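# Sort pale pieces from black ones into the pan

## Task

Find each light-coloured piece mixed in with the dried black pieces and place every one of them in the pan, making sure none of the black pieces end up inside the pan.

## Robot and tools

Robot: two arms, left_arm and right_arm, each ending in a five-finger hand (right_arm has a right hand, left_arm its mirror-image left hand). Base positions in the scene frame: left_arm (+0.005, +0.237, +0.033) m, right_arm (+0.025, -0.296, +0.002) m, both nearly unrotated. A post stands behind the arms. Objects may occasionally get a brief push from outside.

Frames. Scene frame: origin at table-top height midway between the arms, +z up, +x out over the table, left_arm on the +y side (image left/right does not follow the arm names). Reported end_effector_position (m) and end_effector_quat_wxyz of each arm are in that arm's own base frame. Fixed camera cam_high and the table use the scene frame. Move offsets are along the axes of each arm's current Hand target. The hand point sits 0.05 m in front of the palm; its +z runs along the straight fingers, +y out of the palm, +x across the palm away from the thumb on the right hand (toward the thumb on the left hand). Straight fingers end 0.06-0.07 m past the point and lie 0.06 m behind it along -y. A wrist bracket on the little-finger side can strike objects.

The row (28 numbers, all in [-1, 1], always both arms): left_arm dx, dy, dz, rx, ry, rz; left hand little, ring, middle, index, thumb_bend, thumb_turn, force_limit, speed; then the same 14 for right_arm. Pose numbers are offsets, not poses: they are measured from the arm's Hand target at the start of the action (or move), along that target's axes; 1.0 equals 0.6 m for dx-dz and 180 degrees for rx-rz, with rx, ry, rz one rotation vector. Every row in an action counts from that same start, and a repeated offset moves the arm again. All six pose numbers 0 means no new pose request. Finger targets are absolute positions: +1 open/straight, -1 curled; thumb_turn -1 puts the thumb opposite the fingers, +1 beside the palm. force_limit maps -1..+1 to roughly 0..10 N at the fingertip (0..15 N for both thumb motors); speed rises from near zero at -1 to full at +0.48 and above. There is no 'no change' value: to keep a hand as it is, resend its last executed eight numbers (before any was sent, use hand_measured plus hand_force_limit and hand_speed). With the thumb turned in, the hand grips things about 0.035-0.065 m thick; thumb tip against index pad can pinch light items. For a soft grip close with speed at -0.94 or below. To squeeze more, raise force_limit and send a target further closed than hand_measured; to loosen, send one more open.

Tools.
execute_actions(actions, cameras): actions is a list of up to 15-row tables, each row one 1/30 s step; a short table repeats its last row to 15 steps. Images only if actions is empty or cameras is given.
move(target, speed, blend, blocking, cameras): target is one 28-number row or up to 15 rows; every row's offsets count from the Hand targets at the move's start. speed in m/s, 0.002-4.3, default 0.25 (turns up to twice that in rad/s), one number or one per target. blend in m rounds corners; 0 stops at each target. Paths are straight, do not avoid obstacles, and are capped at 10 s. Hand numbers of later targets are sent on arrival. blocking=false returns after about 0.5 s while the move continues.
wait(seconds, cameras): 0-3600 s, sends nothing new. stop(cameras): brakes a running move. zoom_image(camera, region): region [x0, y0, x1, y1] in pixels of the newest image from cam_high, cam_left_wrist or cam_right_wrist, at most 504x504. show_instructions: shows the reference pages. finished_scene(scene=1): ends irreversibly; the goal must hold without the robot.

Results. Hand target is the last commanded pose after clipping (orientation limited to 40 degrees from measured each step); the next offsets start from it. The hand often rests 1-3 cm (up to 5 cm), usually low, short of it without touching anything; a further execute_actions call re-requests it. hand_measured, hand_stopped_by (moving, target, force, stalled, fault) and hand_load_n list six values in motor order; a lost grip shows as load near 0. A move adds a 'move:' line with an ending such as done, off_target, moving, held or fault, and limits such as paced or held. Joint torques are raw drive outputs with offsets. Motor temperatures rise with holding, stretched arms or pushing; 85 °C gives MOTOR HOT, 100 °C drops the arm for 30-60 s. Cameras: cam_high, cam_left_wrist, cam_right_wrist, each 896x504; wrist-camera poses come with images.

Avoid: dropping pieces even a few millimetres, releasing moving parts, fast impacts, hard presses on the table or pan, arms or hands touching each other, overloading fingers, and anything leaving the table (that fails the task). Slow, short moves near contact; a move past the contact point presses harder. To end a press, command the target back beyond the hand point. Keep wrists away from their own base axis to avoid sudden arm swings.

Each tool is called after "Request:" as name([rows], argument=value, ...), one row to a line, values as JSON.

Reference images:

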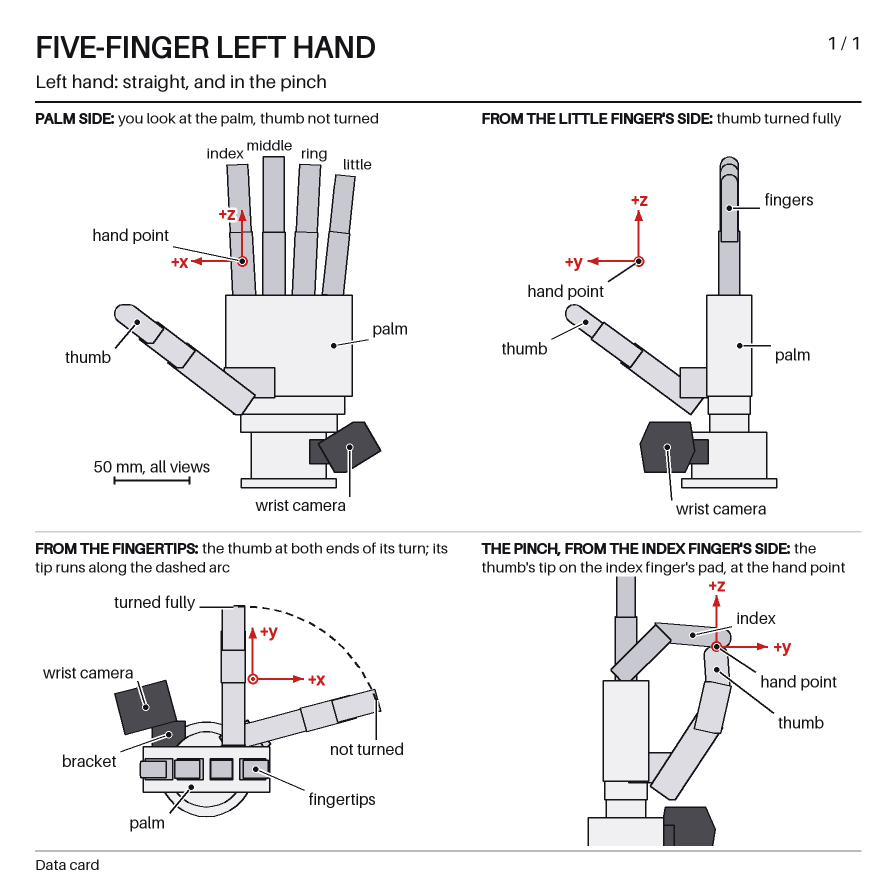

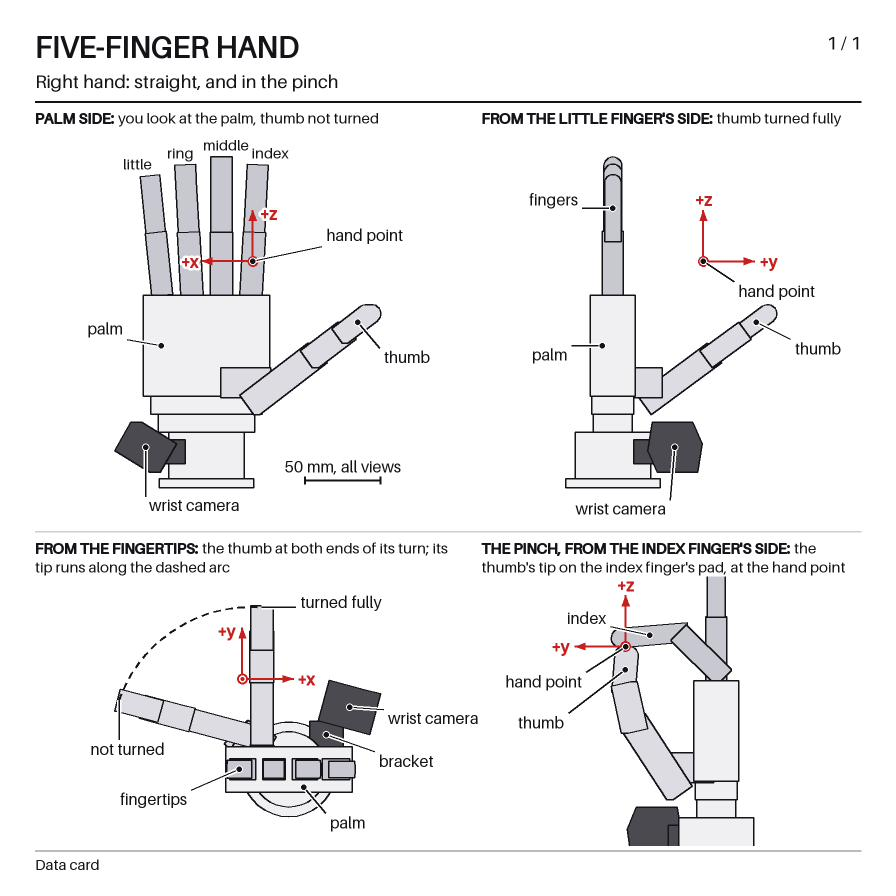

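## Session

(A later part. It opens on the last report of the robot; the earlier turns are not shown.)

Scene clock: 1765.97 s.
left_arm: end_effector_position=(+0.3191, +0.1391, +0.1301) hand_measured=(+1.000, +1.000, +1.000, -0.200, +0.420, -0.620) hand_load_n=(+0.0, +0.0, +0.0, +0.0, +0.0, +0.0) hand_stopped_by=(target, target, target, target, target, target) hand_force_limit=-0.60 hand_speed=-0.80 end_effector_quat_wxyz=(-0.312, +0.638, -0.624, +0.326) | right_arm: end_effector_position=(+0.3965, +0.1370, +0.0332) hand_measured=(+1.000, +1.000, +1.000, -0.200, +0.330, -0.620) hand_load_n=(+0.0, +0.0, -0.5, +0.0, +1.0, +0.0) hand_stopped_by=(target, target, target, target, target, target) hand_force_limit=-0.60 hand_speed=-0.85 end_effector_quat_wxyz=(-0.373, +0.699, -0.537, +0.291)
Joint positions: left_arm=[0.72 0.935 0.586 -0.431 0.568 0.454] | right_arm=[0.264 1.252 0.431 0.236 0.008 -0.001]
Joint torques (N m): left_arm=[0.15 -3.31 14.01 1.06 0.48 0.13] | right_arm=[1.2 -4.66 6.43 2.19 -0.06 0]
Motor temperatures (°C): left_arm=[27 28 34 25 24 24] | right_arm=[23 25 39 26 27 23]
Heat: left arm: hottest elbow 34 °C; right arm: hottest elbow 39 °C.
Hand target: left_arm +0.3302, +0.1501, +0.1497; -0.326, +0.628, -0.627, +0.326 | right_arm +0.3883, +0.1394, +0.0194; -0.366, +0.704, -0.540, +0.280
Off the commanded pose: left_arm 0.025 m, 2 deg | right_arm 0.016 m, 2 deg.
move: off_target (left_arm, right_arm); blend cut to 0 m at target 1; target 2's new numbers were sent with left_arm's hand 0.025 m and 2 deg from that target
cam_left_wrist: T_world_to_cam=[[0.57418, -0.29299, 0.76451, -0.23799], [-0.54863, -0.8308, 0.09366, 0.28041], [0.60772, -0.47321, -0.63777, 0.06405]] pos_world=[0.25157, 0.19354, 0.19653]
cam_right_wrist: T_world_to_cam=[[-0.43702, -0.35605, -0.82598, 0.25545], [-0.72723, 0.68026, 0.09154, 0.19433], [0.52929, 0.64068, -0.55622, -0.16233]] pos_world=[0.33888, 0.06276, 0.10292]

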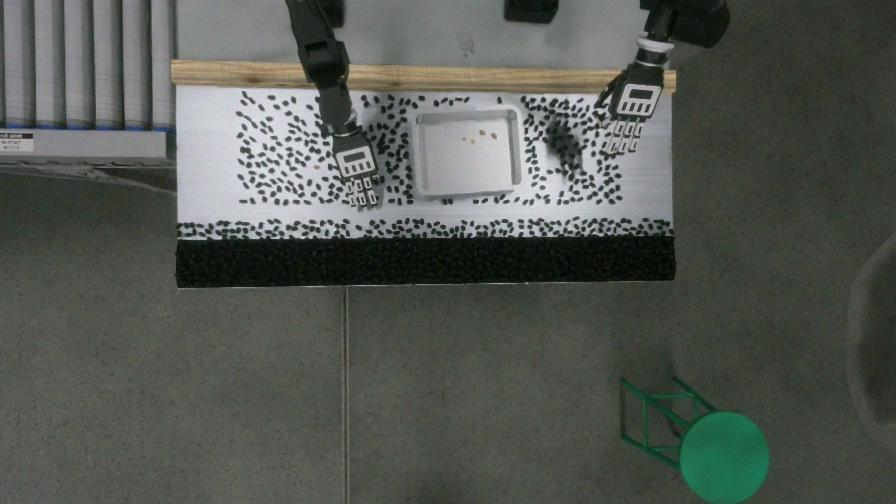

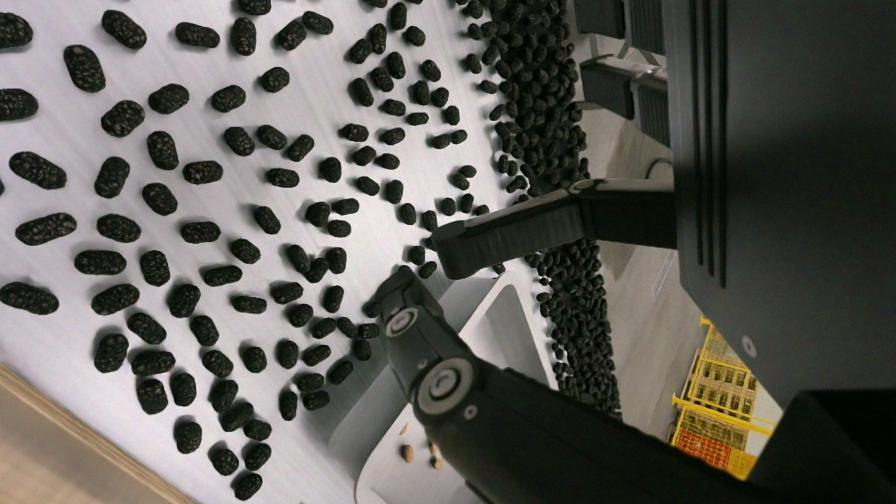

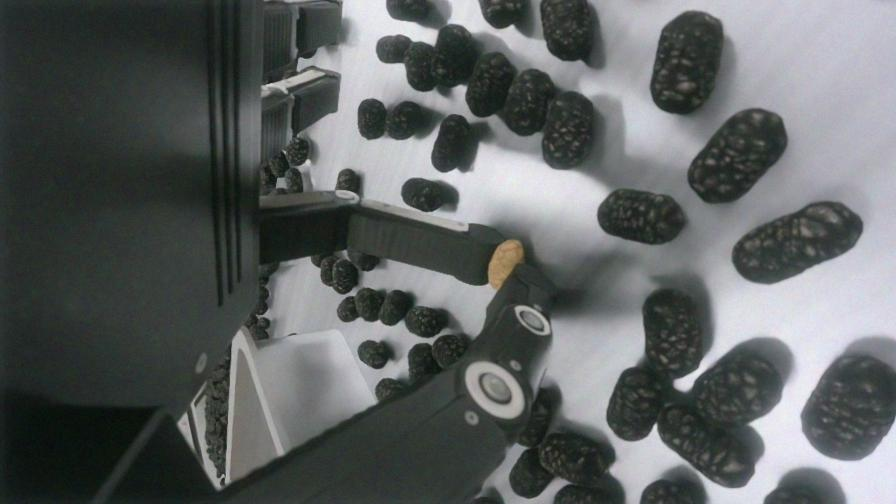

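Request:
execute_actions([
  [[0,0,0,0,0,0,1,1,1,-0.2,0.42,-0.62,-0.6,-0.8, 0,0.0055,0.0038,0,0,0,1,1,1,-0.25,0.2,-0.62,-0.5,-0.9]],
], cameras=["cam_right_wrist"])

Scene clock: 1772.70 s.
left_arm: end_effector_position=(+0.3191, +0.1391, +0.1301) hand_measured=(+1.000, +1.000, +1.000, -0.200, +0.420, -0.620) hand_load_n=(+0.0, -0.5, +0.0, +0.5, +0.0, +0.0) hand_stopped_by=(target, target, target, target, target, target) hand_force_limit=-0.60 hand_speed=-0.80 end_effector_quat_wxyz=(-0.312, +0.638, -0.624, +0.326) | right_arm: end_effector_position=(+0.3986, +0.1376, +0.0326) hand_measured=(+1.000, +1.000, +1.000, -0.244, +0.304, -0.620) hand_load_n=(+0.0, -0.5, +0.0, +3.0, +4.0, -0.5) hand_stopped_by=(target, target, target, force, force, target) hand_force_limit=-0.50 hand_speed=-0.90 end_effector_quat_wxyz=(-0.377, +0.697, -0.536, +0.293)
Joint positions: left_arm=[0.72 0.935 0.586 -0.431 0.568 0.454] | right_arm=[0.264 1.261 0.429 0.257 0.008 0]
Joint torques (N m): left_arm=[0.15 -3.31 13.98 1.06 0.48 0.13] | right_arm=[1.26 -4.42 6.12 2.11 -0.06 -0.01]
Heat: left arm: hottest elbow 36 °C; right arm: hottest elbow 39 °C.
Hand target: left_arm +0.3302, +0.1501, +0.1497; -0.326, +0.628, -0.627, +0.326 | right_arm +0.3881, +0.1394, +0.0153; -0.366, +0.704, -0.540, +0.280
Off the commanded pose: left_arm 0.025 m, 2 deg | right_arm 0.020 m, 2 deg.
cam_right_wrist: T_world_to_cam=[[-0.43019, -0.35274, -0.83097, 0.25307], [-0.72747, 0.68051, 0.08774, 0.19565], [0.53453, 0.64225, -0.54936, -0.1668]] pos_world=[0.34036, 0.06325, 0.1015]

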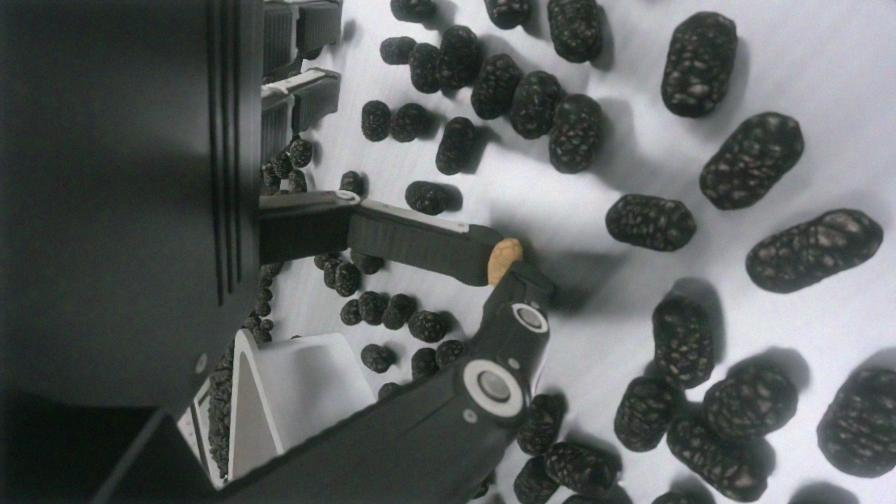

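Request:
move([
  [0,0,0,0,0,0,1,1,1,-0.2,0.42,-0.62,-0.6,-0.8, 0,-0.1638,-0.1148,0,0,0,1,1,1,-0.25,0.2,-0.62,-0.5,-0.9],
  [0,0,0,0,0,0,1,1,1,-0.2,0.42,-0.62,-0.6,-0.8, -0.3529,-0.1942,-0.1007,0,-0.091,-0.0638,1,1,1,-0.25,0.2,-0.62,-0.5,-0.9],
  [0,0,0,0,0,0,1,1,1,-0.2,0.42,-0.62,-0.6,-0.8, -0.3529,-0.0644,-0.0097,0,-0.091,-0.0638,1,1,1,-0.25,0.2,-0.62,-0.5,-0.9],
], blend=[0.03,0.02,0], cameras=["cam_high","cam_right_wrist"], speed=[0.12,0.2,0.1])

Scene clock: 1836.07 s.
left_arm: end_effector_position=(+0.3191, +0.1391, +0.1301) hand_measured=(+1.000, +1.000, +1.000, -0.200, +0.420, -0.620) hand_load_n=(+0.0, +0.0, +0.0, +0.0, +0.0, +0.0) hand_stopped_by=(target, target, target, target, target, target) hand_force_limit=-0.60 hand_speed=-0.80 end_effector_quat_wxyz=(-0.312, +0.638, -0.624, +0.326) | right_arm: end_effector_position=(+0.3555, +0.3483, +0.0643) hand_measured=(+1.000, +1.000, +1.000, -0.244, +0.304, -0.620) hand_load_n=(+0.0, +0.0, -0.5, +5.0, +4.0, -1.0) hand_stopped_by=(target, target, target, force, force, target) hand_force_limit=-0.50 hand_speed=-0.90 end_effector_quat_wxyz=(-0.416, +0.784, -0.406, +0.219)
Joint positions: left_arm=[0.72 0.935 0.586 -0.431 0.568 0.454] | right_arm=[0.752 1.383 0.666 0.12 0.118 0.074]
Joint torques (N m): left_arm=[0.21 -3.37 14 1.07 0.48 0.13] | right_arm=[1.03 -7.47 7.28 2.36 0.04 0.03]
Motor temperatures (°C): left_arm=[27 28 43 24 24 24] | right_arm=[23 25 37 26 27 23]
Heat: left arm: hottest elbow 43 °C; right arm: hottest elbow 37 °C.
Hand target: left_arm +0.3302, +0.1501, +0.1497; -0.326, +0.628, -0.627, +0.326 | right_arm +0.3502, +0.3484, +0.0505; -0.409, +0.787, -0.409, +0.213
Off the commanded pose: left_arm 0.025 m, 2 deg | right_arm 0.015 m, 1 deg.
move: off_target (right_arm)
cam_right_wrist: T_world_to_cam=[[-0.29122, -0.48807, -0.82278, 0.33235], [-0.91766, 0.38559, 0.09607, 0.18803], [0.27037, 0.78301, -0.56018, -0.2161]] pos_world=[0.32776, 0.25892, 0.13434]

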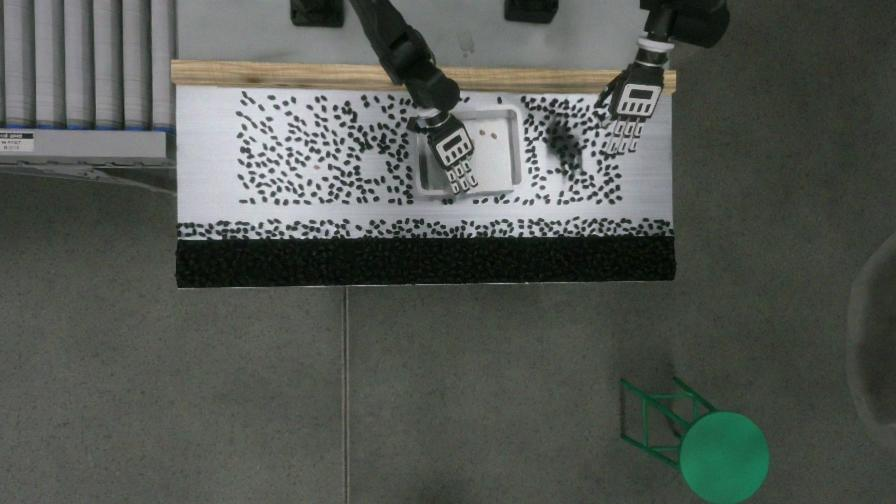

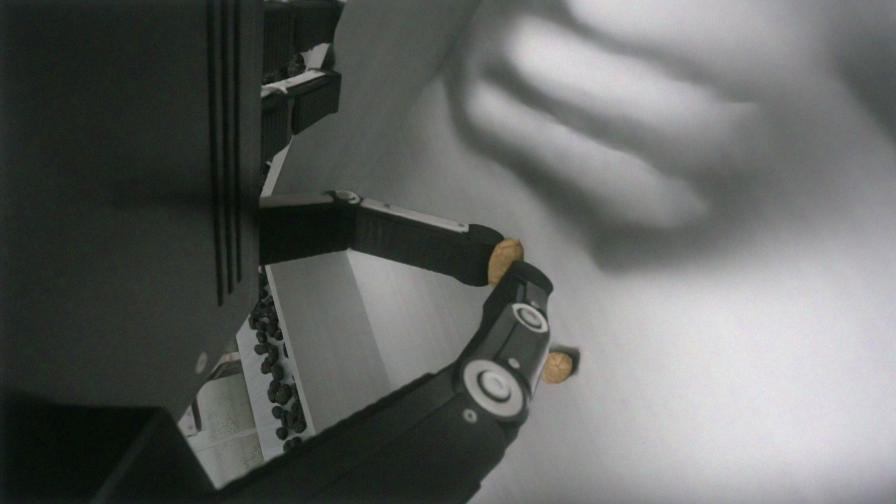

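Request:
move(target=[0,0,0,0,0,0,1,1,1,-0.2,0.42,-0.62,-0.6,-0.8, -0.0038,0.0304,0.0146,0,0,0,1,1,1,-0.25,0.2,-0.62,-0.5,-0.9], cameras=["cam_right_wrist"], speed=0.08)

Scene clock: 1851.97 s.
left_arm: end_effector_position=(+0.3191, +0.1391, +0.1301) hand_measured=(+1.000, +1.000, +1.000, -0.200, +0.420, -0.620) hand_load_n=(+0.0, +0.0, +0.0, +0.0, +0.0, +0.0) hand_stopped_by=(target, target, target, target, target, target) hand_force_limit=-0.60 hand_speed=-0.80 end_effector_quat_wxyz=(-0.312, +0.638, -0.624, +0.326) | right_arm: end_effector_position=(+0.3579, +0.3511, +0.0595) hand_measured=(+1.000, +1.000, +1.000, -0.244, +0.304, -0.620) hand_load_n=(+0.0, +0.5, -2.5, +5.0, +3.5, -1.0) hand_stopped_by=(target, target, target, force, force, target) hand_force_limit=-0.50 hand_speed=-0.90 end_effector_quat_wxyz=(-0.431, +0.775, -0.403, +0.226)
Joint positions: left_arm=[0.72 0.935 0.586 -0.431 0.568 0.454] | right_arm=[0.755 1.401 0.642 0.201 0.125 0.075]
Joint torques (N m): left_arm=[0.21 -3.31 14 1.07 0.48 0.13] | right_arm=[1.32 -5.95 6.52 1.83 0.02 0.07]
Heat: left arm: hottest elbow 44 °C; right arm: hottest elbow 38 °C.
Hand target: left_arm +0.3302, +0.1501, +0.1497; -0.326, +0.628, -0.627, +0.326 | right_arm +0.3460, +0.3483, +0.0304; -0.409, +0.787, -0.409, +0.213
Off the commanded pose: left_arm 0.025 m, 2 deg | right_arm 0.031 m, 3 deg.
move: off_target (right_arm)
cam_right_wrist: T_world_to_cam=[[-0.26732, -0.46768, -0.8425, 0.31599], [-0.91929, 0.38588, 0.07748, 0.19112], [0.28887, 0.79522, -0.53309, -0.23405]] pos_world=[0.32777, 0.26016, 0.12664]

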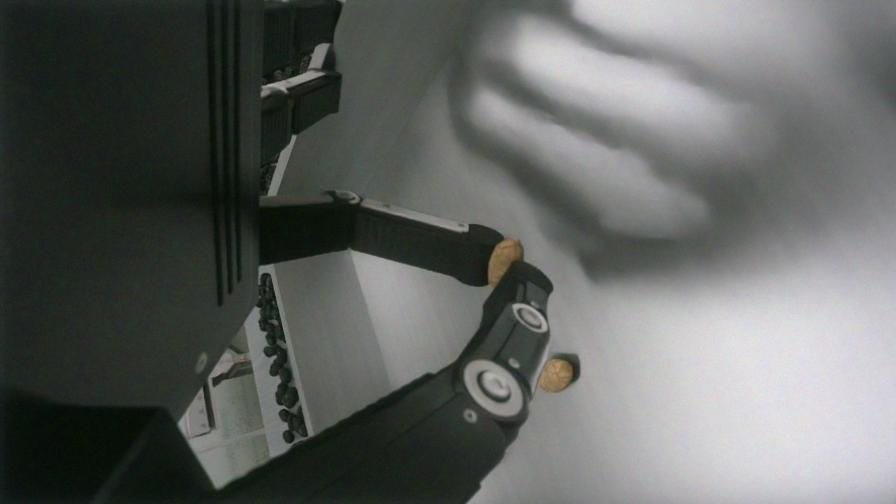

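Request:
move([
  [0,0,0,0,0,0,1,1,1,-0.2,0.42,-0.62,-0.6,-0.8, 0,-0.1092,-0.0766,0,0,0,1,1,1,-0.25,0.2,-0.62,-0.5,-0.9],
  [0,0,0,0,0,0,1,1,1,-0.2,0.42,-0.62,-0.6,-0.8, -0.0177,-0.1233,-0.0564,0,-0.182,-0.1276,1,1,1,-0.25,0.2,-0.62,-0.5,-0.9],
  [0,0,0,0,0,0,1,1,1,-0.2,0.42,-0.62,-0.6,-0.8, -0.0177,-0.034,0.0062,0,-0.182,-0.1276,1,1,1,-0.25,0.2,-0.62,-0.5,-0.9],
], blend=[0.0,0.01,0], cameras=["cam_high","cam_right_wrist"], speed=[0.12,0.15,0.1])

Scene clock: 1882.17 s.
left_arm: end_effector_position=(+0.3191, +0.1391, +0.1301) hand_measured=(+1.000, +1.000, +1.000, -0.200, +0.420, -0.620) hand_load_n=(+0.0, +0.0, +0.0, +0.0, +0.0, +0.0) hand_stopped_by=(target, target, target, target, target, target) hand_force_limit=-0.60 hand_speed=-0.80 end_effector_quat_wxyz=(-0.312, +0.638, -0.624, +0.326) | right_arm: end_effector_position=(+0.3486, +0.3704, +0.0531) hand_measured=(+1.000, +1.000, +1.000, -0.244, +0.304, -0.620) hand_load_n=(+0.0, +0.0, +0.0, +5.0, +3.5, -1.0) hand_stopped_by=(target, target, target, force, force, target) hand_force_limit=-0.50 hand_speed=-0.90 end_effector_quat_wxyz=(-0.460, +0.879, -0.114, +0.058)
Joint positions: left_arm=[0.72 0.935 0.586 -0.431 0.568 0.454] | right_arm=[0.609 1.539 0.832 -0.034 -0.563 -0.45]
Joint torques (N m): left_arm=[0.21 -3.31 14 1.06 0.48 0.14] | right_arm=[-0.62 -10.64 7.58 2.07 -0.45 -0.18]
Heat: left arm: hottest elbow 45 °C; right arm: hottest elbow 38 °C.
Hand target: left_arm +0.3302, +0.1501, +0.1497; -0.326, +0.628, -0.627, +0.326 | right_arm +0.3519, +0.3655, +0.0449; -0.457, +0.880, -0.115, +0.060
Off the commanded pose: left_arm 0.025 m, 2 deg | right_arm 0.010 m, 0 deg.
move: done
cam_right_wrist: T_world_to_cam=[[0.08315, -0.57126, -0.81655, 0.23191], [-0.94872, -0.29614, 0.11057, 0.43674], [-0.30497, 0.76548, -0.56659, -0.03039]] pos_world=[0.38579, 0.28508, 0.12386]

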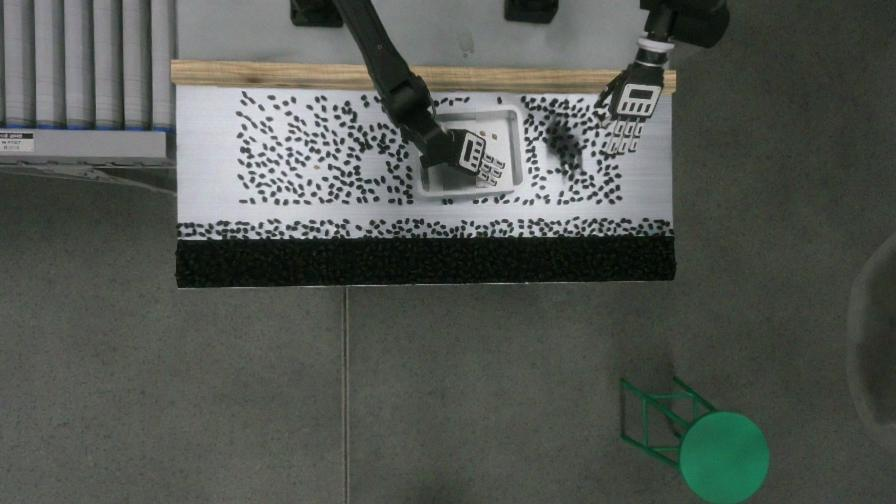

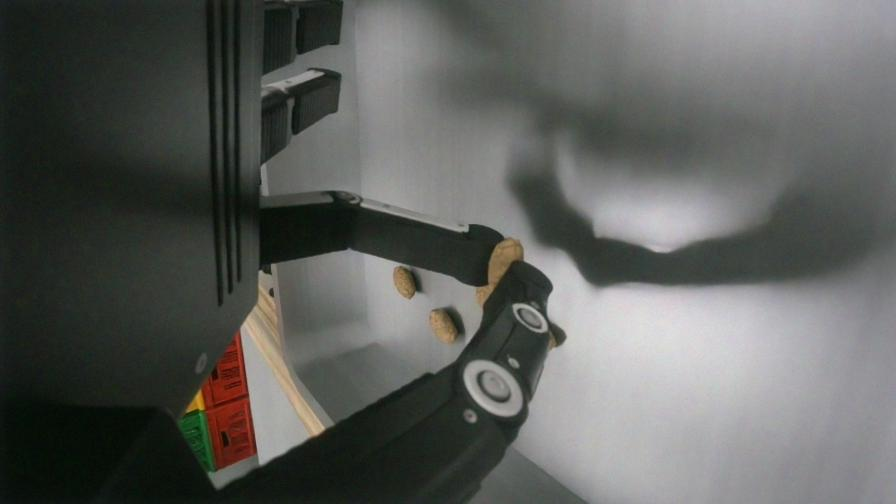

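Request:
move(target=[0,0,0,0,0,0,1,1,1,-0.2,0.42,-0.62,-0.6,-0.8, 0,0.0191,0.0134,0,0,0,1,1,1,-0.25,0.2,-0.62,-0.5,-0.9], cameras=["cam_right_wrist"], speed=0.08)

Scene clock: 1896.63 s.
left_arm: end_effector_position=(+0.3191, +0.1391, +0.1301) hand_measured=(+1.000, +1.000, +1.000, -0.200, +0.420, -0.620) hand_load_n=(+0.0, +0.0, +0.0, +0.0, +0.0, +0.0) hand_stopped_by=(target, target, target, target, target, target) hand_force_limit=-0.60 hand_speed=-0.80 end_effector_quat_wxyz=(-0.312, +0.638, -0.624, +0.326) | right_arm: end_effector_position=(+0.3492, +0.3713, +0.0410) hand_measured=(+1.000, +1.000, +1.000, -0.244, +0.304, -0.620) hand_load_n=(+0.0, +0.0, +0.0, +5.0, +3.5, -1.0) hand_stopped_by=(target, target, target, force, force, target) hand_force_limit=-0.50 hand_speed=-0.90 end_effector_quat_wxyz=(-0.462, +0.878, -0.113, +0.058)
Joint positions: left_arm=[0.72 0.935 0.586 -0.431 0.568 0.454] | right_arm=[0.609 1.566 0.82 0.009 -0.566 -0.45]
Joint torques (N m): left_arm=[0.15 -3.31 13.98 1.06 0.47 0.13] | right_arm=[-0.5 -10.29 7.21 2.09 -0.36 -0.18]
Heat: left arm: hottest elbow 45 °C; right arm: hottest elbow 38 °C.
Hand target: left_arm +0.3302, +0.1501, +0.1497; -0.326, +0.628, -0.627, +0.326 | right_arm +0.3520, +0.3655, +0.0309; -0.457, +0.880, -0.115, +0.060
Off the commanded pose: left_arm 0.025 m, 2 deg | right_arm 0.012 m, 1 deg.
move: off_target (right_arm)
cam_right_wrist: T_world_to_cam=[[0.08601, -0.5681, -0.81845, 0.22041], [-0.94837, -0.29841, 0.10747, 0.43973], [-0.30529, 0.76695, -0.56444, -0.03824]] pos_world=[0.38639, 0.28577, 0.11155]

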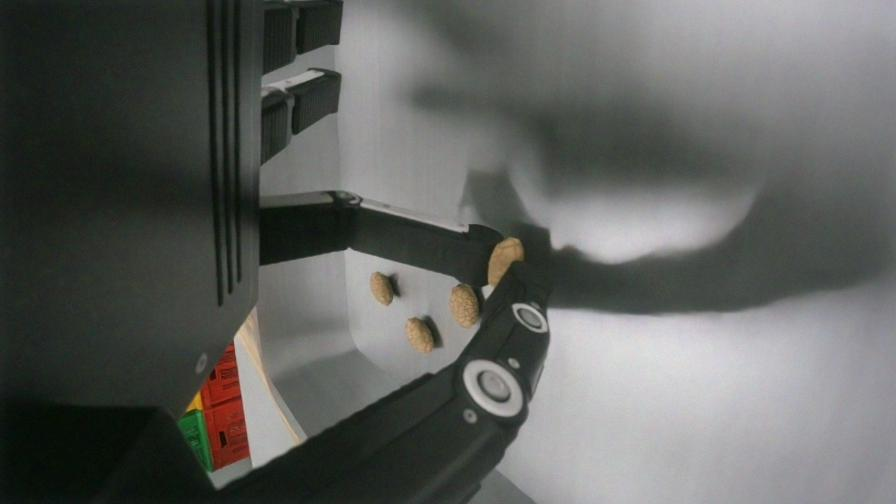

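Request:
move(target=[0,0,0,0,0,0,1,1,1,-0.2,0.42,-0.62,-0.6,-0.8, 0,0.0075,0.0053,0,0,0,1,1,1,-0.25,0.2,-0.62,-0.5,-0.9], cameras=["cam_right_wrist"], speed=0.08)

Scene clock: 1903.70 s.
left_arm: end_effector_position=(+0.3191, +0.1391, +0.1301) hand_measured=(+1.000, +1.000, +1.000, -0.200, +0.420, -0.620) hand_load_n=(+0.0, +0.0, +0.0, +0.0, +0.0, +0.0) hand_stopped_by=(target, target, target, target, target, target) hand_force_limit=-0.60 hand_speed=-0.80 end_effector_quat_wxyz=(-0.312, +0.638, -0.624, +0.326) | right_arm: end_effector_position=(+0.3496, +0.3717, +0.0375) hand_measured=(+1.000, +1.000, +1.000, -0.244, +0.304, -0.620) hand_load_n=(+0.0, +0.0, +0.0, +5.5, +3.5, -1.0) hand_stopped_by=(target, target, target, force, force, target) hand_force_limit=-0.50 hand_speed=-0.90 end_effector_quat_wxyz=(-0.463, +0.877, -0.112, +0.059)
Joint positions: left_arm=[0.72 0.935 0.586 -0.431 0.568 0.454] | right_arm=[0.609 1.574 0.816 0.025 -0.566 -0.45]
Joint torques (N m): left_arm=[0.15 -3.31 13.98 1.07 0.48 0.13] | right_arm=[-0.62 -10.17 7.06 2.17 -0.35 -0.18]
Heat: left arm: hottest elbow 45 °C; right arm: hottest elbow 38 °C.
Hand target: left_arm +0.3302, +0.1501, +0.1497; -0.326, +0.628, -0.627, +0.326 | right_arm +0.3519, +0.3655, +0.0254; -0.458, +0.880, -0.115, +0.059
Off the commanded pose: left_arm 0.025 m, 2 deg | right_arm 0.014 m, 1 deg.
move: off_target (right_arm)
cam_right_wrist: T_world_to_cam=[[0.08828, -0.5663, -0.81946, 0.21632], [-0.94856, -0.29889, 0.10437, 0.44103], [-0.30403, 0.76809, -0.56356, -0.04132]] pos_world=[0.38669, 0.28606, 0.10795]

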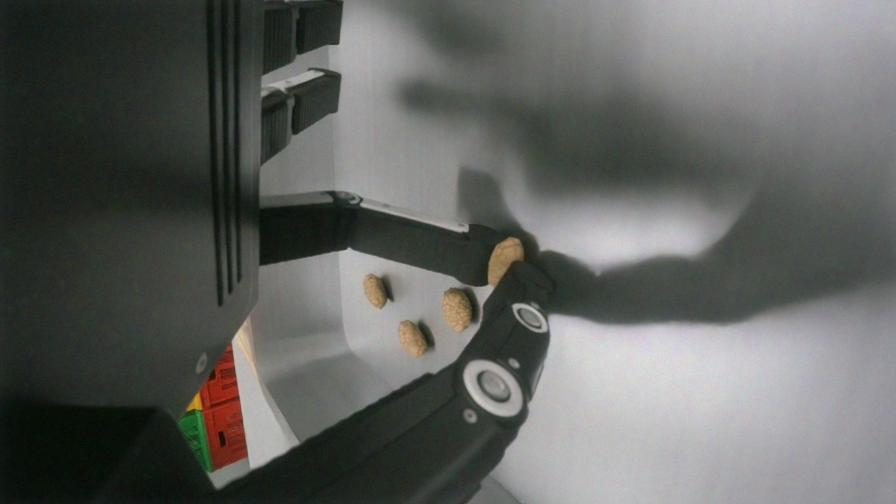

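Request:
execute_actions([
  [[0,0,0,0,0,0,1,1,1,-0.2,0.42,-0.62,-0.6,-0.8, 0,0.0041,0.0029,0,0,0,1,1,1,-0.25,0.2,-0.62,-0.5,-0.9]],
  [[0,0,0,0,0,0,1,1,1,-0.2,0.42,-0.62,-0.6,-0.8, 0,0,0,0,0,0,1,1,1,-0.18,0.38,-0.62,-0.6,-0.8]],
], cameras=["cam_right_wrist"])

Scene clock: 1927.77 s.
left_arm: end_effector_position=(+0.3191, +0.1391, +0.1301) hand_measured=(+1.000, +1.000, +1.000, -0.200, +0.420, -0.620) hand_load_n=(+0.0, +0.0, +0.0, +0.0, +0.0, +0.0) hand_stopped_by=(target, target, target, target, target, target) hand_force_limit=-0.60 hand_speed=-0.80 end_effector_quat_wxyz=(-0.312, +0.638, -0.624, +0.326) | right_arm: end_effector_position=(+0.3499, +0.3725, +0.0368) hand_measured=(+1.000, +1.000, +1.000, -0.180, +0.380, -0.620) hand_load_n=(+0.0, +0.0, +0.0, -1.5, -0.5, +0.0) hand_stopped_by=(target, target, target, target, target, target) hand_force_limit=-0.60 hand_speed=-0.80 end_effector_quat_wxyz=(-0.465, +0.876, -0.111, +0.060)
Joint positions: left_arm=[0.72 0.935 0.586 -0.431 0.568 0.454] | right_arm=[0.609 1.577 0.814 0.035 -0.569 -0.45]
Joint torques (N m): left_arm=[0.15 -3.37 13.98 1.06 0.48 0.14] | right_arm=[-0.62 -9.82 6.98 2.1 -0.27 -0.17]
Heat: left arm: hottest elbow 46 °C; right arm: hottest elbow 37 °C.
Hand target: left_arm +0.3302, +0.1501, +0.1497; -0.326, +0.628, -0.627, +0.326 | right_arm +0.3520, +0.3656, +0.0225; -0.458, +0.880, -0.115, +0.059
Off the commanded pose: left_arm 0.025 m, 2 deg | right_arm 0.016 m, 1 deg.
cam_right_wrist: T_world_to_cam=[[0.09221, -0.56238, -0.82172, 0.21342], [-0.94831, -0.30126, 0.09976, 0.44263], [-0.30366, 0.77004, -0.56109, -0.04309]] pos_world=[0.38698, 0.28655, 0.10704]

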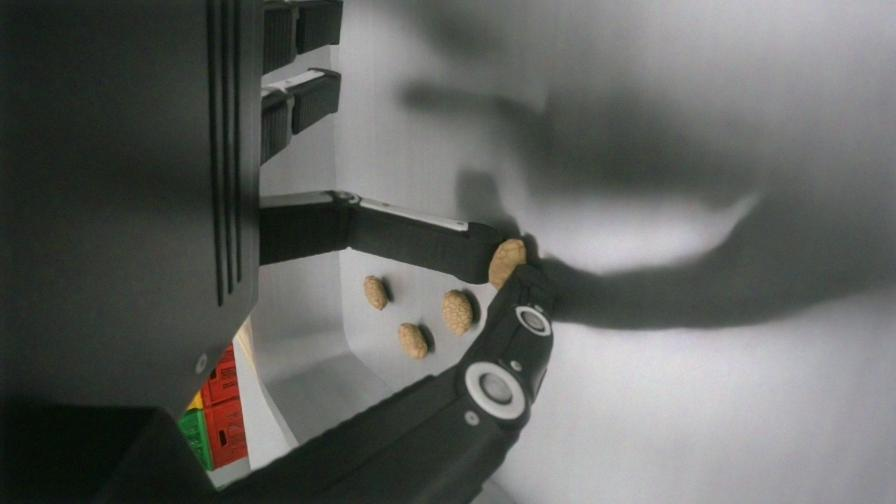

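Request:
execute_actions([
  [[0,0,0,0,0,0,1,1,1,-0.2,0.42,-0.62,-0.6,-0.8, 0,-0.0041,-0.0029,0,0,0,1,1,1,-0.1,0.44,-0.62,-0.6,-0.8]],
], cameras=["cam_right_wrist"])

Scene clock: 1938.77 s.
left_arm: end_effector_position=(+0.3191, +0.1391, +0.1301) hand_measured=(+1.000, +1.000, +1.000, -0.200, +0.420, -0.620) hand_load_n=(+0.0, +0.0, +0.0, +0.0, +0.0, +0.0) hand_stopped_by=(target, target, target, target, target, target) hand_force_limit=-0.60 hand_speed=-0.80 end_effector_quat_wxyz=(-0.312, +0.638, -0.624, +0.326) | right_arm: end_effector_position=(+0.3500, +0.3724, +0.0380) hand_measured=(+1.000, +1.000, +1.000, -0.102, +0.440, -0.620) hand_load_n=(-0.5, -0.5, +0.0, -6.0, +0.0, +0.0) hand_stopped_by=(target, target, target, target, target, target) hand_force_limit=-0.60 hand_speed=-0.80 end_effector_quat_wxyz=(-0.466, +0.876, -0.110, +0.059)
Joint positions: left_arm=[0.72 0.935 0.586 -0.431 0.568 0.454] | right_arm=[0.607 1.575 0.814 0.035 -0.573 -0.45]
Joint torques (N m): left_arm=[0.21 -3.31 13.98 1.06 0.47 0.14] | right_arm=[-0.44 -10.17 7.2 1.69 -0.12 -0.18]
Heat: left arm: hottest elbow 46 °C; right arm: hottest elbow 38 °C.
Hand target: left_arm +0.3302, +0.1501, +0.1497; -0.326, +0.628, -0.627, +0.326 | right_arm +0.3521, +0.3655, +0.0255; -0.458, +0.880, -0.115, +0.060
Off the commanded pose: left_arm 0.025 m, 2 deg | right_arm 0.014 m, 1 deg.
cam_right_wrist: T_world_to_cam=[[0.0931, -0.55946, -0.82361, 0.21305], [-0.94783, -0.3031, 0.09874, 0.44303], [-0.30488, 0.77145, -0.55849, -0.04261]] pos_world=[0.38709, 0.28634, 0.10793]

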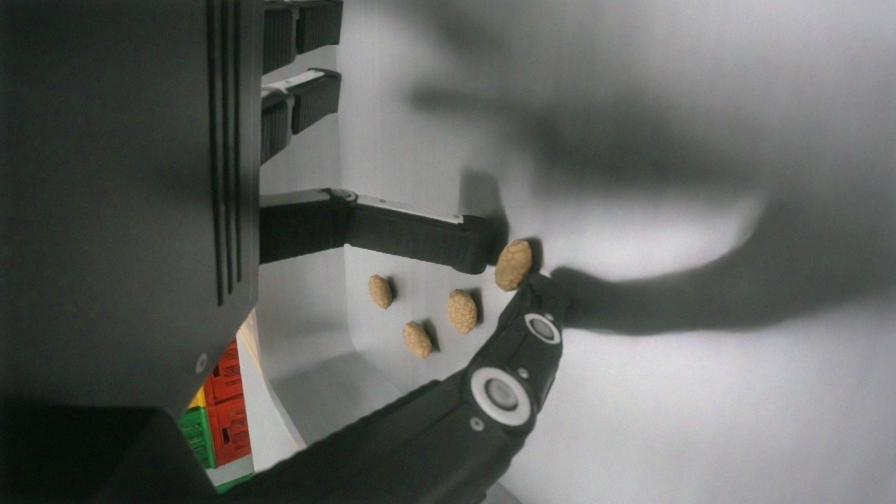

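Request:
move([
  [0,0,0,0,0,0,1,1,1,-0.2,0.42,-0.62,-0.6,-0.8, 0,-0.1638,-0.1148,0,0,0,1,1,1,-0.1,0.44,-0.62,-0.6,-0.8],
  [0,0,0,0,0,0,1,1,1,-0.2,0.42,-0.62,-0.6,-0.8, 0.2411,0.1503,-0.5774,0,0.3413,0.2392,1,1,1,-0.1,0.44,-0.62,-0.6,-0.8],
  [0,0,0,0,0,0,1,1,1,-0.2,0.42,-0.62,-0.6,-0.8, 0.2411,0.2663,-0.4961,0,0.3413,0.2392,1,1,1,-0.2,0.42,-0.62,-0.6,-0.8],
], blend=[0.02,0.02,0], cameras=["cam_high","cam_right_wrist"], speed=[0.12,0.25,0.15])

Scene clock: 1963.27 s.
left_arm: end_effector_position=(+0.3191, +0.1391, +0.1301) hand_measured=(+1.000, +1.000, +1.000, -0.200, +0.420, -0.620) hand_load_n=(+0.0, +0.0, -0.5, +0.0, +0.0, +0.0) hand_stopped_by=(target, target, target, target, target, target) hand_force_limit=-0.60 hand_speed=-0.80 end_effector_quat_wxyz=(-0.312, +0.638, -0.624, +0.326) | right_arm: end_effector_position=(+0.4055, +0.0077, +0.0688) hand_measured=(+1.000, +1.000, +1.000, -0.200, +0.420, -0.620) hand_load_n=(+0.0, +0.0, +0.0, +0.0, +0.0, +0.0) hand_stopped_by=(target, target, target, target, target, target) hand_force_limit=-0.60 hand_speed=-0.80 end_effector_quat_wxyz=(-0.327, +0.634, -0.620, +0.326)
Joint positions: left_arm=[0.72 0.935 0.586 -0.431 0.568 0.454] | right_arm=[-0.084 1.113 0.475 0.024 -0.079 -0.065]
Joint torques (N m): left_arm=[0.21 -3.25 14 1.06 0.48 0.13] | right_arm=[-0.38 -4.95 8.25 2.33 -0.06 0.03]
Heat: left arm: hottest elbow 46 °C; right arm: hottest elbow 38 °C.
Hand target: left_arm +0.3302, +0.1501, +0.1497; -0.326, +0.628, -0.627, +0.326 | right_arm +0.4054, +0.0041, +0.0654; -0.326, +0.628, -0.627, +0.326
Off the commanded pose: left_arm 0.025 m, 2 deg | right_arm 0.005 m, 1 deg.
move: done
cam_right_wrist: T_world_to_cam=[[-0.53107, -0.24453, -0.81128, 0.27895], [-0.54213, 0.83389, 0.10353, 0.20852], [0.6512, 0.4948, -0.57542, -0.11146]] pos_world=[0.33377, -0.05052, 0.14058]

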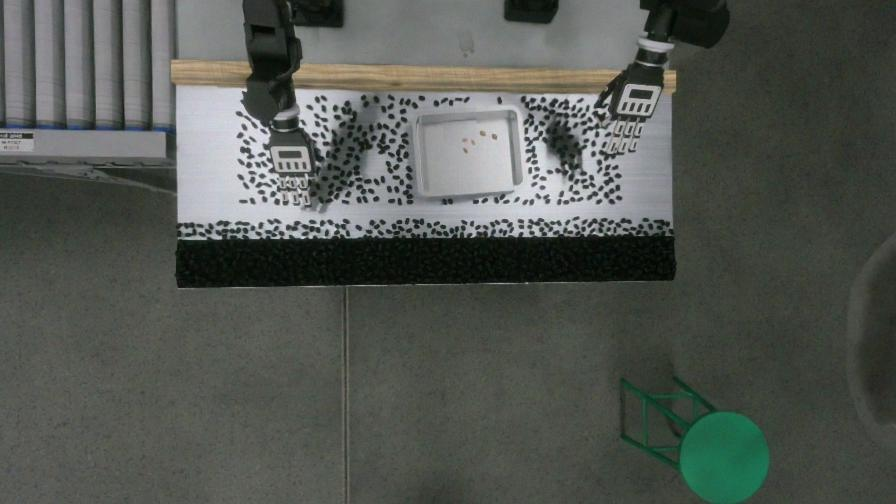

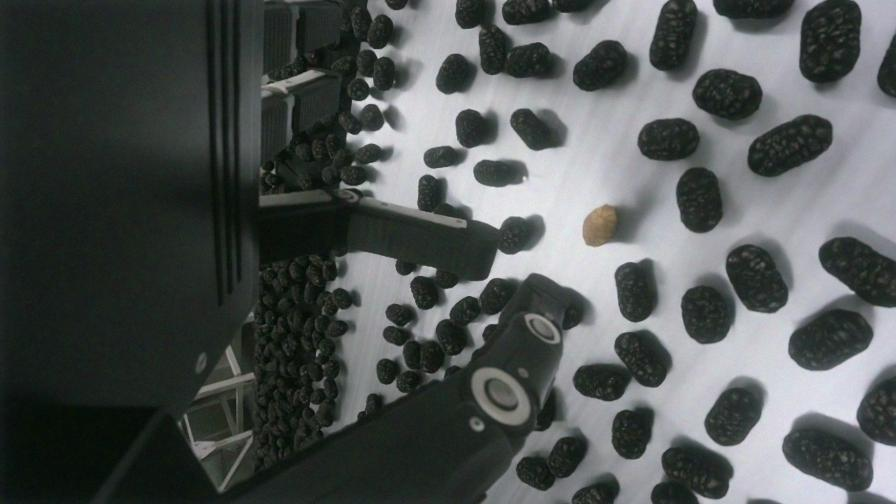

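Request:
move(target=[0,0,0,0,0,0,1,1,1,-0.2,0.42,-0.62,-0.6,-0.8, 0.0175,0.0374,0.0222,0,0,0,1,1,1,-0.2,0.42,-0.62,-0.6,-0.8], cameras=["cam_right_wrist"], speed=0.1)

Scene clock: 1985.43 s.
left_arm: end_effector_position=(+0.3191, +0.1391, +0.1301) hand_measured=(+1.000, +1.000, +1.000, -0.200, +0.420, -0.620) hand_load_n=(+0.0, +0.0, +0.0, +0.0, +0.0, +0.0) hand_stopped_by=(target, target, target, target, target, target) hand_force_limit=-0.60 hand_speed=-0.80 end_effector_quat_wxyz=(-0.312, +0.638, -0.624, +0.326) | right_arm: end_effector_position=(+0.4046, -0.0019, +0.0438) hand_measured=(+1.000, +1.000, +1.000, -0.200, +0.420, -0.620) hand_load_n=(+0.0, +0.0, +0.0, +0.0, +0.0, +0.0) hand_stopped_by=(target, target, target, target, target, target) hand_force_limit=-0.60 hand_speed=-0.80 end_effector_quat_wxyz=(-0.329, +0.627, -0.627, +0.324)
Joint positions: left_arm=[0.72 0.935 0.586 -0.431 0.568 0.454] | right_arm=[-0.12 1.183 0.435 0.134 -0.105 -0.065]
Joint torques (N m): left_arm=[0.15 -3.31 13.98 1.06 0.48 0.13] | right_arm=[-0.5 -5.07 7.6 2.35 -0.23 -0.18]
Heat: left arm: hottest elbow 46 °C; right arm: hottest elbow 38 °C.
Hand target: left_arm +0.3302, +0.1501, +0.1497; -0.326, +0.628, -0.627, +0.326 | right_arm +0.4035, -0.0063, +0.0394; -0.326, +0.628, -0.627, +0.326
Off the commanded pose: left_arm 0.025 m, 2 deg | right_arm 0.006 m, 0 deg.
move: done
cam_right_wrist: T_world_to_cam=[[-0.53355, -0.22438, -0.81546, 0.25706], [-0.52993, 0.84013, 0.11557, 0.2131], [0.65916, 0.4938, -0.56716, -0.12419]] pos_world=[0.33195, -0.06003, 0.11456]

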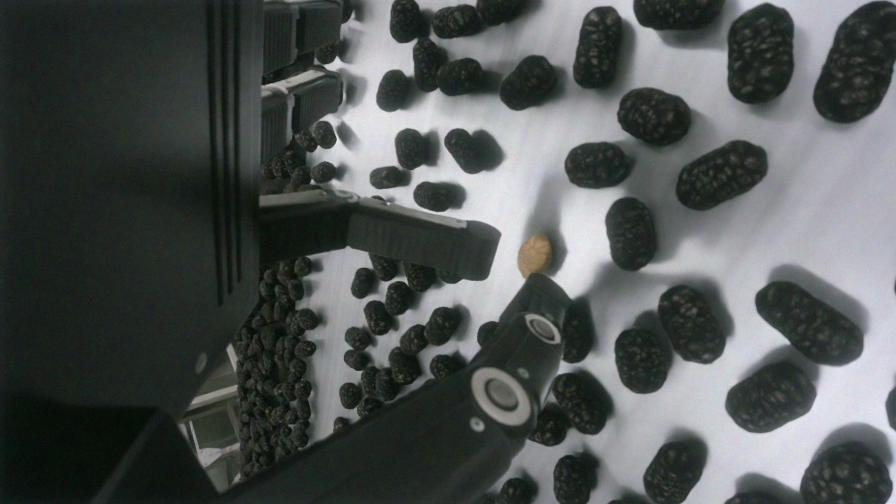

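Request:
move(target=[0,0,0,0,0,0,1,1,1,-0.2,0.42,-0.62,-0.6,-0.8, 0.002,0.0218,0.0153,0,0,0,1,1,1,-0.2,0.42,-0.62,-0.6,-0.8], cameras=["cam_right_wrist"], speed=0.08)

Scene clock: 2002.03 s.
left_arm: end_effector_position=(+0.3191, +0.1391, +0.1301) hand_measured=(+1.000, +1.000, +1.000, -0.200, +0.420, -0.620) hand_load_n=(+0.0, +0.0, +0.0, +0.0, +0.0, +0.0) hand_stopped_by=(target, target, target, target, target, target) hand_force_limit=-0.60 hand_speed=-0.80 end_effector_quat_wxyz=(-0.312, +0.638, -0.624, +0.326) | right_arm: end_effector_position=(+0.4090, -0.0030, +0.0344) hand_measured=(+1.000, +1.000, +1.000, -0.200, +0.420, -0.620) hand_load_n=(+0.0, +0.0, +0.0, -0.5, +0.0, +0.0) hand_stopped_by=(target, target, target, target, target, target) hand_force_limit=-0.60 hand_speed=-0.80 end_effector_quat_wxyz=(-0.335, +0.625, -0.624, +0.329)
Joint positions: left_arm=[0.72 0.935 0.586 -0.431 0.568 0.454] | right_arm=[-0.123 1.227 0.422 0.208 -0.11 -0.067]
Joint torques (N m): left_arm=[0.21 -3.31 13.98 1.06 0.48 0.13] | right_arm=[-0.62 -4.66 6.71 2.28 -0.18 -0.19]
Heat: left arm: hottest elbow 46 °C; right arm: hottest elbow 38 °C.
Hand target: left_arm +0.3302, +0.1501, +0.1497; -0.326, +0.628, -0.627, +0.326 | right_arm +0.4035, -0.0077, +0.0235; -0.326, +0.628, -0.627, +0.326
Off the commanded pose: left_arm 0.025 m, 2 deg | right_arm 0.013 m, 1 deg.
move: off_target (right_arm)
cam_right_wrist: T_world_to_cam=[[-0.51941, -0.22521, -0.82431, 0.24607], [-0.53266, 0.83964, 0.10624, 0.21891], [0.6682, 0.49426, -0.55608, -0.13587]] pos_world=[0.3352, -0.06123, 0.10403]

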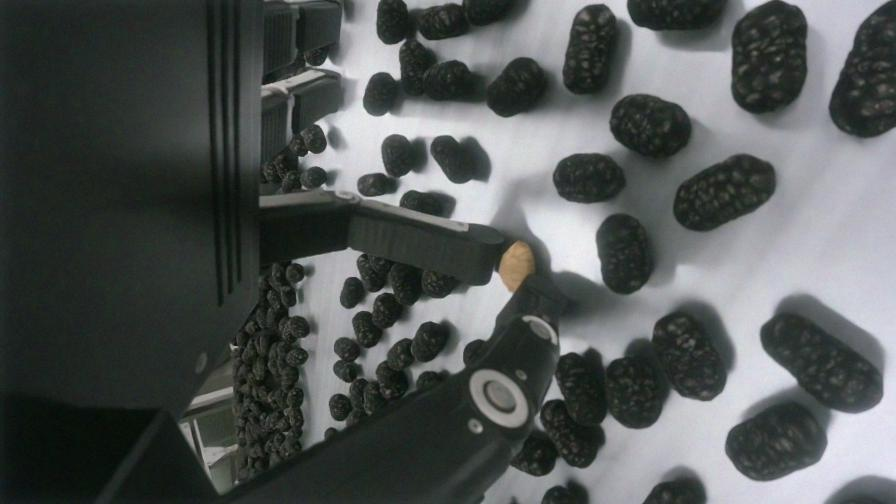

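Request:
execute_actions([
  [[0,0,0,0,0,0,1,1,1,-0.2,0.42,-0.62,-0.6,-0.8, 0,0.0082,0.0057,0,0,0,1,1,1,-0.2,0.33,-0.62,-0.6,-0.85]],
], cameras=["cam_right_wrist"])

Request:
execute_actions([
  [[0,0,0,0,0,0,1,1,1,-0.2,0.42,-0.62,-0.6,-0.8, 0,0.0055,0.0038,0,0,0,1,1,1,-0.25,0.2,-0.62,-0.5,-0.9]],
], cameras=["cam_right_wrist"])

Scene clock: 2014.93 s.
left_arm: end_effector_position=(+0.3191, +0.1391, +0.1301) hand_measured=(+1.000, +1.000, +1.000, -0.200, +0.420, -0.620) hand_load_n=(+0.0, -0.5, +0.0, +0.0, +0.0, +0.0) hand_stopped_by=(target, target, target, target, target, target) hand_force_limit=-0.60 hand_speed=-0.80 end_effector_quat_wxyz=(-0.312, +0.638, -0.624, +0.326) | right_arm: end_effector_position=(+0.4119, -0.0031, +0.0327) hand_measured=(+1.000, +1.000, +1.000, -0.200, +0.330, -0.620) hand_load_n=(+0.0, +0.0, +0.0, +0.0, +0.0, +0.5) hand_stopped_by=(target, target, target, target, target, target) hand_force_limit=-0.60 hand_speed=-0.85 end_effector_quat_wxyz=(-0.338, +0.623, -0.622, +0.333)
Joint positions: left_arm=[0.72 0.935 0.586 -0.431 0.568 0.454] | right_arm=[-0.123 1.242 0.419 0.237 -0.111 -0.067]
Joint torques (N m): left_arm=[0.15 -3.31 13.98 1.07 0.48 0.14] | right_arm=[-0.67 -4.37 6.27 2.17 -0.15 -0.19]
Heat: left arm: hottest elbow 47 °C; right arm: hottest elbow 38 °C.
Hand target: left_arm +0.3302, +0.1501, +0.1497; -0.326, +0.628, -0.627, +0.326 | right_arm +0.4034, -0.0076, +0.0174; -0.326, +0.628, -0.627, +0.326
Off the commanded pose: left_arm 0.025 m, 2 deg | right_arm 0.018 m, 2 deg.
cam_right_wrist: T_world_to_cam=[[-0.50974, -0.2264, -0.83001, 0.24231], [-0.53461, 0.83923, 0.09941, 0.22183], [0.67406, 0.4944, -0.54882, -0.14134]] pos_world=[0.33738, -0.06143, 0.1015]

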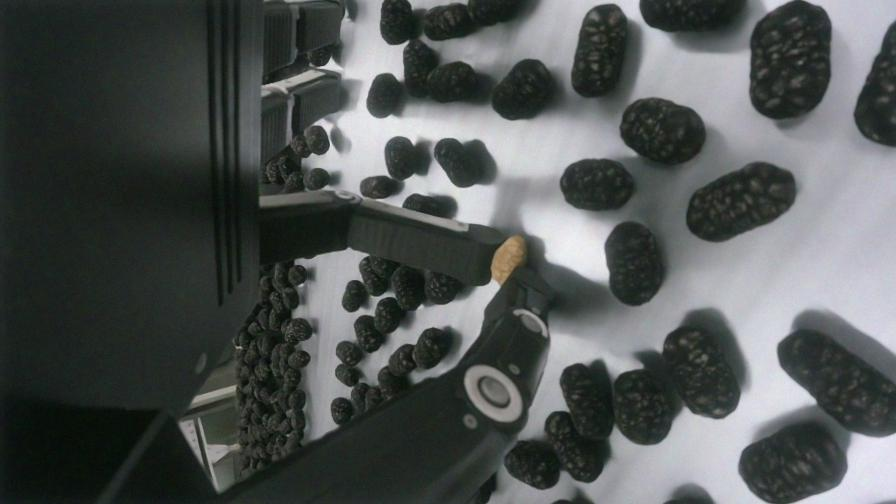

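Scene clock: 2016.10 s.
left_arm: end_effector_position=(+0.3191, +0.1391, +0.1301) hand_measured=(+1.000, +1.000, +1.000, -0.200, +0.420, -0.620) hand_load_n=(+0.0, +0.5, +0.0, +0.0, +0.0, +0.0) hand_stopped_by=(target, target, target, target, target, target) hand_force_limit=-0.60 hand_speed=-0.80 end_effector_quat_wxyz=(-0.312, +0.638, -0.624, +0.326) | right_arm: end_effector_position=(+0.4145, -0.0033, +0.0316) hand_measured=(+1.000, +1.000, +1.000, -0.246, +0.200, -0.620) hand_load_n=(+0.0, +0.0, -0.5, +0.0, +0.0, +0.0) hand_stopped_by=(target, target, target, force, target, target) hand_force_limit=-0.50 hand_speed=-0.90 end_effector_quat_wxyz=(-0.341, +0.622, -0.619, +0.336)
Joint positions: left_arm=[0.72 0.935 0.586 -0.431 0.568 0.454] | right_arm=[-0.123 1.254 0.416 0.263 -0.112 -0.067]
Joint torques (N m): left_arm=[0.15 -3.31 14 1.06 0.47 0.13] | right_arm=[-0.56 -4.48 5.98 1.83 -0.11 -0.19]
Heat: left arm: hottest elbow 47 °C; right arm: hottest elbow 38 °C.
Hand target: left_arm +0.3302, +0.1501, +0.1497; -0.326, +0.628, -0.627, +0.326 | right_arm +0.4033, -0.0076, +0.0134; -0.326, +0.628, -0.627, +0.326
Off the commanded pose: left_arm 0.025 m, 2 deg | right_arm 0.022 m, 2 deg.
cam_right_wrist: T_world_to_cam=[[-0.50028, -0.22784, -0.83535, 0.23901], [-0.53664, 0.83871, 0.09263, 0.22448], [0.67951, 0.49463, -0.54185, -0.14615]] pos_world=[0.33935, -0.06153, 0.09967]

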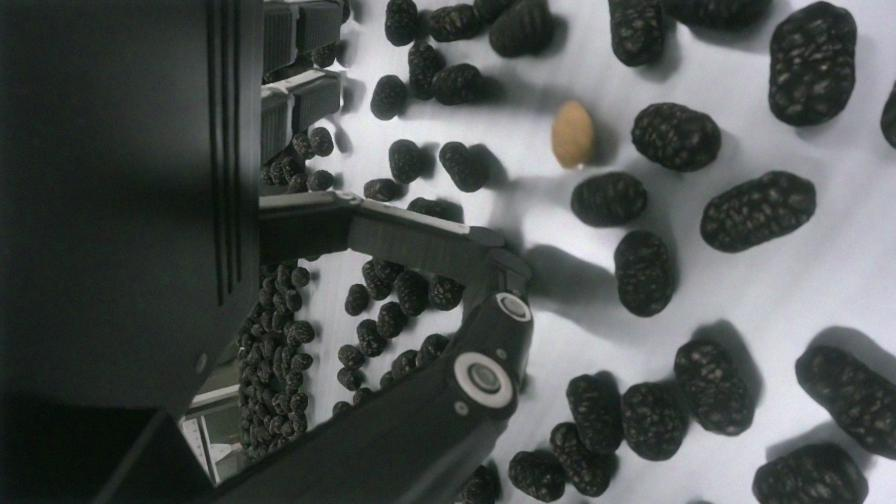

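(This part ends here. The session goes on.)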